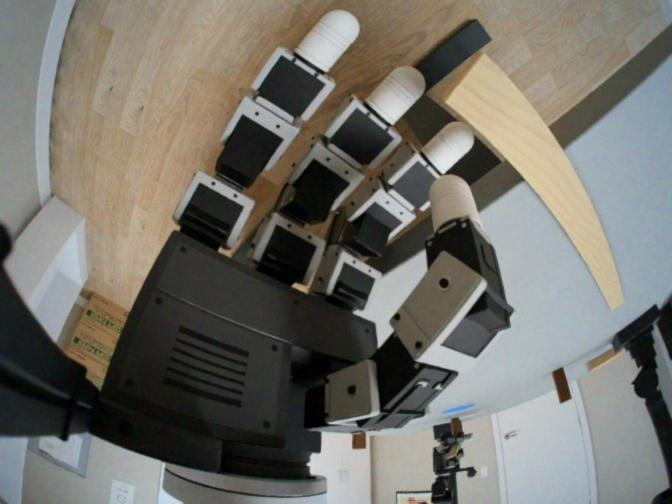

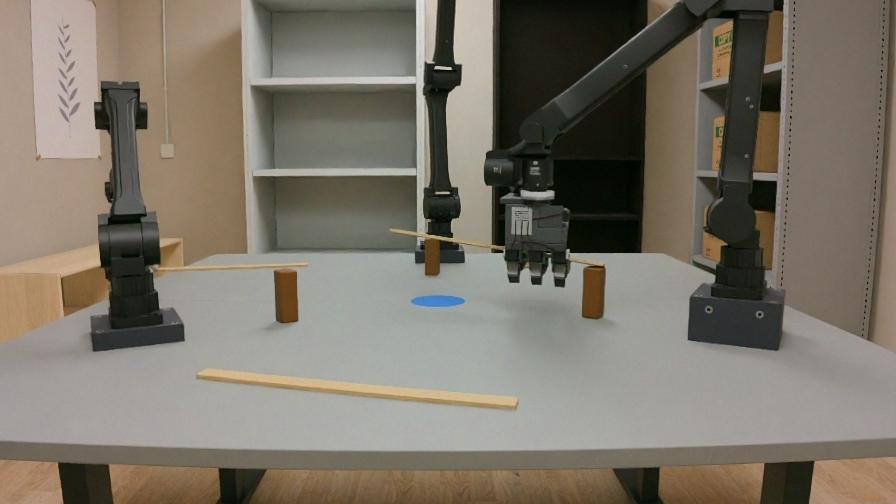

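>>> move(
  arm2={"target": [0.412, 0.831, 0.741, 0.01, 0.682, 0.7314, 0.0], "speed": 0.12},
  cameras=["arm2_cam_wrist"],
)

Scene clock: 3909.20 s.
Joint torques (N m): arm1=[0.15 -2.43 5.94 2.84 0.05 -0.01] | arm2=[-0.91 -19.55 11.64 0.01 0.11 -0.11] | arm3=[0.09 -7.12 8.31 1.25 0.52 0.01]
Heat: arm1: hottest joint3_rad 41 °C; arm2: hottest joint2_rad 48 °C; arm3: hottest joint3_rad 40 °C.
move: arm2 off_target
Joint velocities: within noise
arm1, arm3: as last shown
arm1.index_mcp_current_ma: -11
arm1.index_abd_current_ma: 5
arm1.index_pip_current_ma: 14
arm1.index_dip_current_ma: 8
arm1.middle_mcp_current_ma: 8
arm1.middle_abd_current_ma: 12
arm1.middle_pip_current_ma: 5
arm1.middle_dip_current_ma: -3
arm1.ring_mcp_current_ma: 16
arm1.ring_abd_current_ma: 27
arm1.ring_pip_current_ma: -3
arm1.ring_dip_current_ma: 17
arm1.thumb_cmc_current_ma: 31
arm1.thumb_axl_current_ma: 11
arm1.thumb_mcp_current_ma: -15
arm1.thumb_ipl_current_ma: -4
arm2.joint_positions: joint1_rad=+1.520 joint2_rad=+2.286 joint3_rad=+1.967 joint4_rad=-1.232 joint5_rad=+0.011 joint6_rad=+0.406 hand_index_mcp=+0.243 hand_index_abd=-0.001 hand_index_pip=-0.176 hand_index_dip=+0.697 hand_middle_mcp=+0.245 hand_middle_abd=-0.001 hand_middle_pip=-0.176 hand_middle_dip=+0.701 hand_ring_mcp=+0.244 hand_ring_abd=+0.000 hand_ring_pip=-0.176 hand_ring_dip=+0.701 hand_thumb_cmc=-0.573 hand_thumb_axl=+0.677 hand_thumb_mcp=-0.062 hand_thumb_ipl=-0.401 hand_current_limit=+0.400 hand_speed=-0.600
arm2.joint_status: not commanded
arm2.hand_state: goal,goal,goal,goal,goal,goal,goal,goal,goal,goal,goal,goal,goal,goal,goal,goal
arm2.index_mcp_current_ma: 15
arm2.index_abd_current_ma: 9
arm2.index_pip_current_ma: 5
arm2.index_dip_current_ma: -3
arm2.middle_mcp_current_ma: 28
arm2.middle_abd_current_ma: 0
arm2.middle_pip_current_ma: -1
arm2.middle_dip_current_ma: -4
arm2.ring_mcp_current_ma: 17
arm2.ring_abd_current_ma: 7
arm2.ring_pip_current_ma: 16
arm2.ring_dip_current_ma: 12
arm2.thumb_cmc_current_ma: -2
arm2.thumb_axl_current_ma: 6
arm2.thumb_mcp_current_ma: -18
arm2.thumb_ipl_current_ma: -9
arm2.hand_goal_index_mcp: 0.234
arm2.hand_goal_index_abd: 0.000
arm2.hand_goal_index_pip: -0.182
arm2.hand_goal_index_dip: 0.696
arm2.hand_goal_middle_mcp: 0.234
arm2.hand_goal_middle_abd: 0.000
arm2.hand_goal_middle_pip: -0.182
arm2.hand_goal_middle_dip: 0.696
arm2.hand_goal_ring_mcp: 0.234
arm2.hand_goal_ring_abd: 0.000
arm2.hand_goal_ring_pip: -0.182
arm2.hand_goal_ring_dip: 0.696
arm2.hand_goal_thumb_cmc: -0.570
arm2.hand_goal_thumb_axl: 0.678
arm2.hand_goal_thumb_mcp: -0.056
arm2.hand_goal_thumb_ipl: -0.400
arm2.hand: x=+0.4020 y=+0.8276 z=+0.7558 quat_wxyz=(+0.011, +0.686, +0.727, +0.005)
arm2.hand_target: x=+0.4110 y=+0.8307 z=+0.7412 quat_wxyz=(+0.010, +0.682, +0.731, +0.001)
arm2.hand_status: off_target (0.018 m and 0.9 deg from the pose sent, 0.051 m and 0.9 deg at the start)
arm3.index_mcp_current_ma: 201
arm3.index_abd_current_ma: -23
arm3.index_pip_current_ma: 41
arm3.index_dip_current_ma: 3
arm3.middle_mcp_current_ma: 188
arm3.middle_abd_current_ma: -11
arm3.middle_pip_current_ma: 7
arm3.middle_dip_current_ma: 11
arm3.ring_mcp_current_ma: 277
arm3.ring_abd_current_ma: -24
arm3.ring_pip_current_ma: 80
arm3.ring_dip_current_ma: 1
arm3.thumb_cmc_current_ma: 7
arm3.thumb_axl_current_ma: 15
arm3.thumb_mcp_current_ma: 404
arm3.thumb_ipl_current_ma: 28
arm2_cam_wrist: T_world_to_cam=[[0.64889, -0.76032, 0.02921, 0.38277], [-0.55554, -0.44719, 0.701, 0.02094], [-0.51992, -0.4711, -0.71257, 1.2603]] pos_world=[0.41851, 0.89411, 0.87218]

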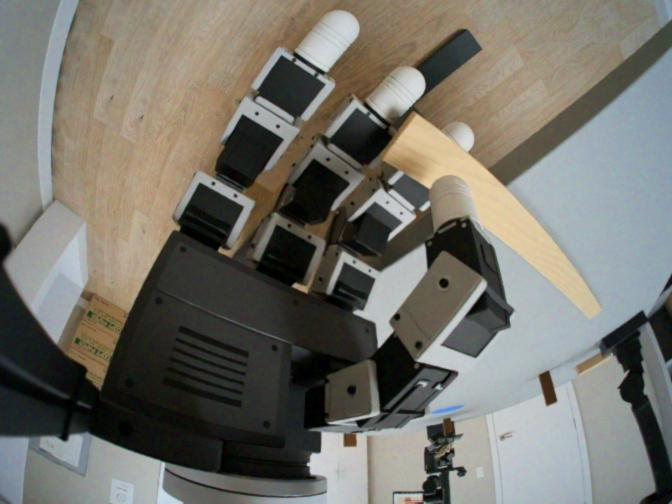

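>>> move(
  arm2={"target": [0.442, 0.833, 0.733, 0.01, 0.682, 0.7314, 0.0], "speed": 0.12},
  cameras=["arm2_cam_wrist", "cam_high"],
)

Scene clock: 3919.93 s.
Joint torques (N m): arm1=[0.09 -2.43 5.94 2.82 0.04 -0.01] | arm2=[-0.32 -20.95 11.89 -0.06 0.07 -0.11] | arm3=[0.03 -7.06 8.31 1.25 0.52 0.01]
Heat: arm1: hottest joint3_rad 41 °C; arm2: hottest joint3_rad 49 °C; arm3: hottest joint3_rad 40 °C.
move: arm2 off_target
Joint velocities: within noise
arm1, arm3: as last shown
arm1.index_mcp_current_ma: -1
arm1.index_abd_current_ma: 1
arm1.index_pip_current_ma: 17
arm1.index_dip_current_ma: 2
arm1.middle_mcp_current_ma: 2
arm1.middle_abd_current_ma: 11
arm1.middle_pip_current_ma: -1
arm1.middle_dip_current_ma: -7
arm1.ring_mcp_current_ma: 2
arm1.ring_abd_current_ma: 30
arm1.ring_pip_current_ma: -5
arm1.ring_dip_current_ma: 15
arm1.thumb_cmc_current_ma: 34
arm1.thumb_axl_current_ma: 6
arm1.thumb_mcp_current_ma: -12
arm1.thumb_ipl_current_ma: 1
arm2.joint_positions: joint1_rad=+1.505 joint2_rad=+2.387 joint3_rad=+2.128 joint4_rad=-1.296 joint5_rad=+0.011 joint6_rad=+0.390 hand_index_mcp=+0.243 hand_index_abd=-0.001 hand_index_pip=-0.176 hand_index_dip=+0.697 hand_middle_mcp=+0.245 hand_middle_abd=-0.001 hand_middle_pip=-0.176 hand_middle_dip=+0.701 hand_ring_mcp=+0.244 hand_ring_abd=+0.000 hand_ring_pip=-0.176 hand_ring_dip=+0.701 hand_thumb_cmc=-0.573 hand_thumb_axl=+0.677 hand_thumb_mcp=-0.062 hand_thumb_ipl=-0.401 hand_current_limit=+0.400 hand_speed=-0.600
arm2.joint_status: not commanded
arm2.hand_state: goal,goal,goal,goal,goal,goal,goal,goal,goal,goal,goal,goal,goal,goal,goal,goal
arm2.index_mcp_current_ma: 18
arm2.index_abd_current_ma: 4
arm2.index_pip_current_ma: 4
arm2.index_dip_current_ma: -5
arm2.middle_mcp_current_ma: 26
arm2.middle_abd_current_ma: 4
arm2.middle_pip_current_ma: 1
arm2.middle_dip_current_ma: -3
arm2.ring_mcp_current_ma: 15
arm2.ring_abd_current_ma: 3
arm2.ring_pip_current_ma: 19
arm2.ring_dip_current_ma: 13
arm2.thumb_cmc_current_ma: 2
arm2.thumb_axl_current_ma: 0
arm2.thumb_mcp_current_ma: -17
arm2.thumb_ipl_current_ma: -8
arm2.hand_goal_index_mcp: 0.234
arm2.hand_goal_index_abd: 0.000
arm2.hand_goal_index_pip: -0.182
arm2.hand_goal_index_dip: 0.696
arm2.hand_goal_middle_mcp: 0.234
arm2.hand_goal_middle_abd: 0.000
arm2.hand_goal_middle_pip: -0.182
arm2.hand_goal_middle_dip: 0.696
arm2.hand_goal_ring_mcp: 0.234
arm2.hand_goal_ring_abd: 0.000
arm2.hand_goal_ring_pip: -0.182
arm2.hand_goal_ring_dip: 0.696
arm2.hand_goal_thumb_cmc: -0.570
arm2.hand_goal_thumb_axl: 0.678
arm2.hand_goal_thumb_mcp: -0.056
arm2.hand_goal_thumb_ipl: -0.400
arm2.hand: x=+0.4320 y=+0.8308 z=+0.7458 quat_wxyz=(+0.010, +0.686, +0.728, +0.003)
arm2.hand_target: x=+0.4410 y=+0.8327 z=+0.7329 quat_wxyz=(+0.010, +0.682, +0.731, +0.001)
arm2.hand_status: off_target (0.016 m and 0.7 deg from the pose sent, 0.046 m and 0.9 deg at the start)
arm3.index_mcp_current_ma: 204
arm3.index_abd_current_ma: -12
arm3.index_pip_current_ma: 33
arm3.middle_abd_current_ma: -1
arm3.middle_pip_current_ma: 9
arm3.middle_dip_current_ma: 8
arm3.ring_mcp_current_ma: 272
arm3.ring_abd_current_ma: -30
arm3.ring_pip_current_ma: 70
arm3.ring_dip_current_ma: -9
arm3.thumb_cmc_current_ma: 13
arm3.thumb_axl_current_ma: 19
arm3.thumb_ipl_current_ma: 31
arm2_cam_wrist: T_world_to_cam=[[0.64984, -0.75954, 0.02835, 0.36554], [-0.55232, -0.44626, 0.70412, 0.04152], [-0.52216, -0.47323, -0.70951, 1.27072]] pos_world=[0.44891, 0.89751, 0.86199]

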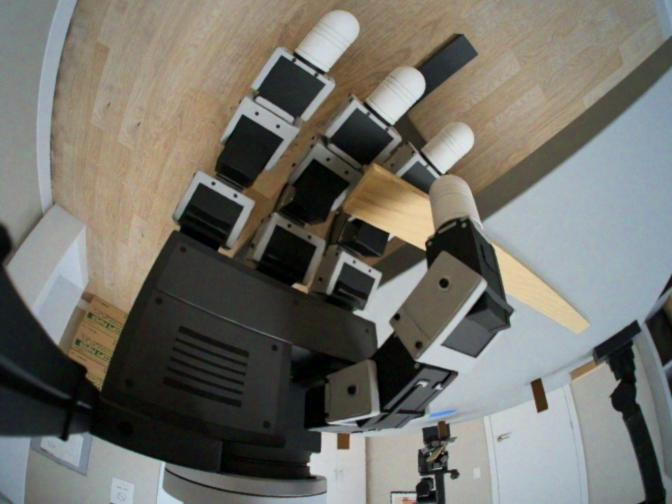

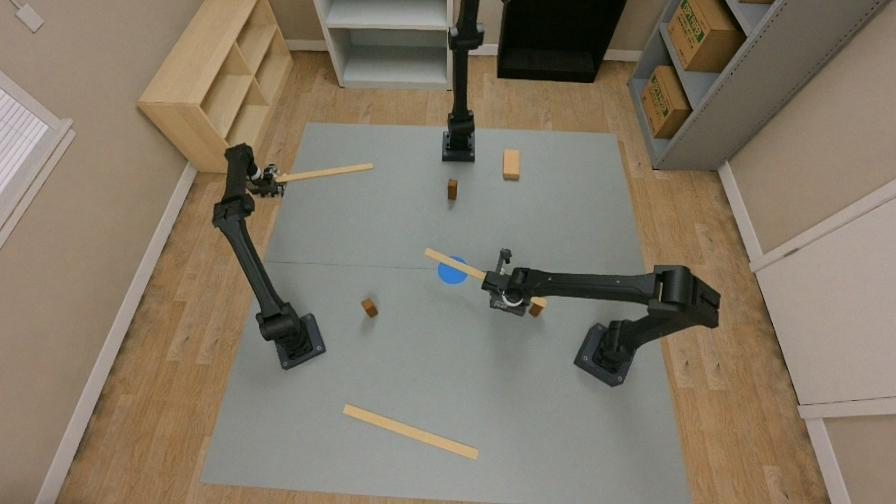

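>>> move(
  arm2={"joints": {"hand_index_mcp": 0.07, "hand_index_pip": -0.07, "hand_middle_mcp": 0.10, "hand_middle_pip": -0.09, "hand_thumb_mcp": -0.30, "hand_thumb_ipl": -0.40}},
  cameras=["arm2_cam_wrist"],
)

Scene clock: 3929.37 s.
Joint torques (N m): arm1=[0.15 -2.43 5.94 2.84 0.05 -0.01] | arm2=[-0.85 -21.01 11.77 -0.02 0.05 -0.08] | arm3=[-0.03 -7.18 8.25 1.28 0.51 0.02]
Heat: arm1: hottest joint3_rad 41 °C; arm2: hottest joint2_rad 50 °C; arm3: hottest joint3_rad 40 °C.
move: arm2 off_target
Joint velocities: within noise
arm1, arm3: as last shown
arm1.index_mcp_current_ma: 0
arm1.index_abd_current_ma: 4
arm1.index_pip_current_ma: 23
arm1.index_dip_current_ma: -1
arm1.middle_mcp_current_ma: 5
arm1.middle_abd_current_ma: 10
arm1.middle_pip_current_ma: 2
arm1.middle_dip_current_ma: -4
arm1.ring_mcp_current_ma: 15
arm1.ring_pip_current_ma: -8
arm1.ring_dip_current_ma: 9
arm1.thumb_cmc_current_ma: 30
arm1.thumb_axl_current_ma: 12
arm1.thumb_mcp_current_ma: -11
arm1.thumb_ipl_current_ma: -3
arm2.joint_positions: joint1_rad=+1.505 joint2_rad=+2.387 joint3_rad=+2.131 joint4_rad=-1.297 joint5_rad=+0.011 joint6_rad=+0.387 hand_index_mcp=+0.086 hand_index_abd=+0.006 hand_index_pip=-0.066 hand_index_dip=+0.701 hand_middle_mcp=+0.115 hand_middle_abd=+0.000 hand_middle_pip=-0.085 hand_middle_dip=+0.701 hand_ring_mcp=+0.244 hand_ring_abd=+0.000 hand_ring_pip=-0.176 hand_ring_dip=+0.701 hand_thumb_cmc=-0.573 hand_thumb_axl=+0.677 hand_thumb_mcp=-0.257 hand_thumb_ipl=-0.387 hand_current_limit=+0.400 hand_speed=-0.600
arm2.joint_status: hand_thumb_mcp off_target (ended at -0.257, target -0.300); the others done
arm2.hand_state: goal,goal,goal,goal,goal,goal,goal,goal,goal,goal,goal,goal,goal,goal,blocked,goal
arm2.index_mcp_current_ma: 32
arm2.index_abd_current_ma: 7
arm2.index_pip_current_ma: -2
arm2.index_dip_current_ma: 2
arm2.middle_mcp_current_ma: 40
arm2.middle_abd_current_ma: 1
arm2.middle_pip_current_ma: -5
arm2.middle_dip_current_ma: -3
arm2.ring_mcp_current_ma: 15
arm2.ring_abd_current_ma: 9
arm2.ring_pip_current_ma: 16
arm2.ring_dip_current_ma: 12
arm2.thumb_cmc_current_ma: 1
arm2.thumb_axl_current_ma: 1
arm2.thumb_mcp_current_ma: 131
arm2.thumb_ipl_current_ma: 22
arm2.hand_goal_index_mcp: 0.070
arm2.hand_goal_index_abd: 0.000
arm2.hand_goal_index_pip: -0.070
arm2.hand_goal_index_dip: 0.696
arm2.hand_goal_middle_mcp: 0.100
arm2.hand_goal_middle_abd: 0.000
arm2.hand_goal_middle_pip: -0.090
arm2.hand_goal_middle_dip: 0.696
arm2.hand_goal_ring_mcp: 0.234
arm2.hand_goal_ring_abd: 0.000
arm2.hand_goal_ring_pip: -0.182
arm2.hand_goal_ring_dip: 0.696
arm2.hand_goal_thumb_cmc: -0.570
arm2.hand_goal_thumb_axl: 0.678
arm2.hand_goal_thumb_mcp: -0.300
arm2.hand_goal_thumb_ipl: -0.400
arm2.hand: x=+0.4328 y=+0.8313 z=+0.7469 quat_wxyz=(+0.011, +0.685, +0.729, +0.003)
arm2.hand_target: x=+0.4411 y=+0.8327 z=+0.7330 quat_wxyz=(+0.010, +0.682, +0.731, +0.001)
arm2.hand_status: not commanded
arm3.index_mcp_current_ma: 194
arm3.index_abd_current_ma: -15
arm3.index_pip_current_ma: 32
arm3.index_dip_current_ma: -5
arm3.middle_mcp_current_ma: 170
arm3.middle_abd_current_ma: 5
arm3.middle_pip_current_ma: 30
arm3.middle_dip_current_ma: 25
arm3.ring_mcp_current_ma: 269
arm3.ring_abd_current_ma: -10
arm3.ring_pip_current_ma: 60
arm3.ring_dip_current_ma: -1
arm3.thumb_cmc_current_ma: 4
arm3.thumb_axl_current_ma: 17
arm3.thumb_mcp_current_ma: 399
arm3.thumb_ipl_current_ma: 34
arm2_cam_wrist: T_world_to_cam=[[0.6521, -0.75757, 0.02928, 0.36217], [-0.5523, -0.44824, 0.70288, 0.04395], [-0.51936, -0.47452, -0.7107, 1.27294]] pos_world=[0.44921, 0.89811, 0.86319]

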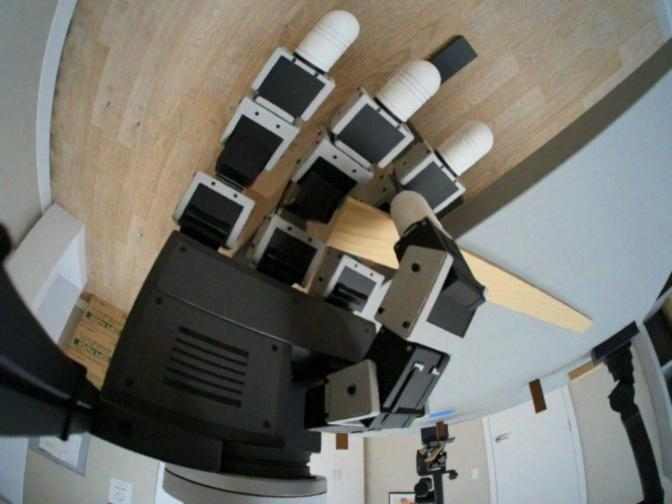

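>>> move(
  arm2={"joints": {"hand_index_mcp": 0.0, "hand_index_pip": 0.0, "hand_middle_mcp": 0.04, "hand_middle_pip": -0.03}},
  cameras=["arm2_cam_wrist"],
)

Scene clock: 3935.87 s.
Joint torques (N m): arm1=[0.15 -2.43 5.94 2.82 0.05 -0.01] | arm2=[-0.73 -20.95 11.75 -0.02 0.05 -0.07] | arm3=[-0.03 -7.06 8.29 1.25 0.52 0.03]
Heat: arm1: hottest joint3_rad 41 °C; arm2: hottest joint2_rad 51 °C; arm3: hottest joint3_rad 40 °C.
move: arm2 off_target
Joint velocities: within noise
arm1, arm3: as last shown
arm1.index_mcp_current_ma: -2
arm1.index_abd_current_ma: 8
arm1.index_pip_current_ma: 22
arm1.index_dip_current_ma: 2
arm1.middle_abd_current_ma: 14
arm1.middle_dip_current_ma: -1
arm1.ring_mcp_current_ma: 9
arm1.ring_abd_current_ma: 26
arm1.ring_pip_current_ma: -1
arm1.ring_dip_current_ma: 7
arm1.thumb_cmc_current_ma: 24
arm1.thumb_axl_current_ma: 10
arm1.thumb_mcp_current_ma: -13
arm1.thumb_ipl_current_ma: 1
arm2.joint_positions: joint1_rad=+1.505 joint2_rad=+2.387 joint3_rad=+2.131 joint4_rad=-1.297 joint5_rad=+0.011 joint6_rad=+0.387 hand_index_mcp=+0.028 hand_index_abd=+0.006 hand_index_pip=+0.003 hand_index_dip=+0.701 hand_middle_mcp=+0.057 hand_middle_abd=+0.000 hand_middle_pip=-0.027 hand_middle_dip=+0.701 hand_ring_mcp=+0.244 hand_ring_abd=+0.000 hand_ring_pip=-0.176 hand_ring_dip=+0.701 hand_thumb_cmc=-0.573 hand_thumb_axl=+0.677 hand_thumb_mcp=-0.257 hand_thumb_ipl=-0.385 hand_current_limit=+0.400 hand_speed=-0.600
arm2.joint_status: hand_index_mcp off_target (ended at +0.028, target +0.000); the others done
arm2.hand_state: blocked,goal,goal,goal,goal,goal,goal,goal,goal,goal,goal,goal,goal,goal,blocked,goal
arm2.index_mcp_current_ma: 66
arm2.index_abd_current_ma: 12
arm2.index_pip_current_ma: 0
arm2.index_dip_current_ma: 2
arm2.middle_mcp_current_ma: 44
arm2.middle_abd_current_ma: 3
arm2.middle_pip_current_ma: -7
arm2.middle_dip_current_ma: 0
arm2.ring_mcp_current_ma: 18
arm2.ring_abd_current_ma: 6
arm2.ring_pip_current_ma: 13
arm2.ring_dip_current_ma: 14
arm2.thumb_cmc_current_ma: -1
arm2.thumb_axl_current_ma: 4
arm2.thumb_mcp_current_ma: 134
arm2.thumb_ipl_current_ma: 30
arm2.hand_goal_index_mcp: 0.000
arm2.hand_goal_index_abd: 0.000
arm2.hand_goal_index_pip: 0.000
arm2.hand_goal_index_dip: 0.696
arm2.hand_goal_middle_mcp: 0.040
arm2.hand_goal_middle_abd: 0.000
arm2.hand_goal_middle_pip: -0.030
arm2.hand_goal_middle_dip: 0.696
arm2.hand_goal_ring_mcp: 0.234
arm2.hand_goal_ring_abd: 0.000
arm2.hand_goal_ring_pip: -0.182
arm2.hand_goal_ring_dip: 0.696
arm2.hand_goal_thumb_cmc: -0.570
arm2.hand_goal_thumb_axl: 0.678
arm2.hand_goal_thumb_mcp: -0.300
arm2.hand_goal_thumb_ipl: -0.400
arm2.hand: x=+0.4328 y=+0.8314 z=+0.7469 quat_wxyz=(+0.011, +0.685, +0.729, +0.003)
arm2.hand_target: x=+0.4411 y=+0.8327 z=+0.7330 quat_wxyz=(+0.010, +0.682, +0.731, +0.001)
arm2.hand_status: not commanded
arm3.index_mcp_current_ma: 191
arm3.index_abd_current_ma: -4
arm3.index_pip_current_ma: 36
arm3.index_dip_current_ma: 12
arm3.middle_mcp_current_ma: 189
arm3.middle_abd_current_ma: -2
arm3.middle_pip_current_ma: 20
arm3.middle_dip_current_ma: 7
arm3.ring_mcp_current_ma: 290
arm3.ring_abd_current_ma: -33
arm3.ring_pip_current_ma: 65
arm3.ring_dip_current_ma: -2
arm3.thumb_cmc_current_ma: -2
arm3.thumb_axl_current_ma: 4
arm3.thumb_mcp_current_ma: 406
arm3.thumb_ipl_current_ma: 27
arm2_cam_wrist: T_world_to_cam=[[0.65267, -0.75708, 0.02933, 0.36143], [-0.55199, -0.44864, 0.70287, 0.04418], [-0.51897, -0.47493, -0.71071, 1.27315]] pos_world=[0.44921, 0.89811, 0.86319]

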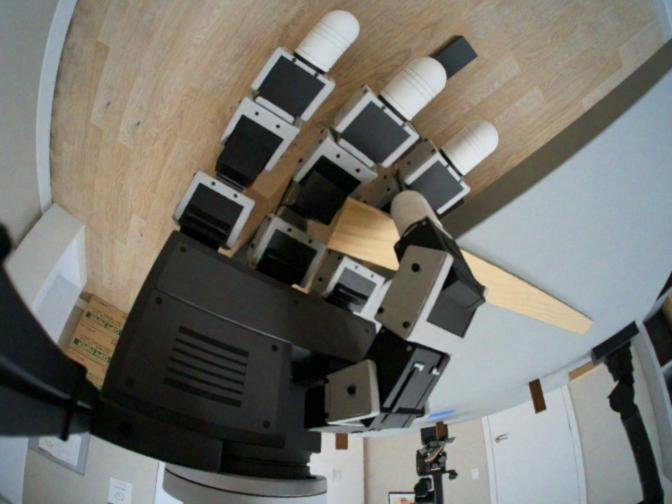

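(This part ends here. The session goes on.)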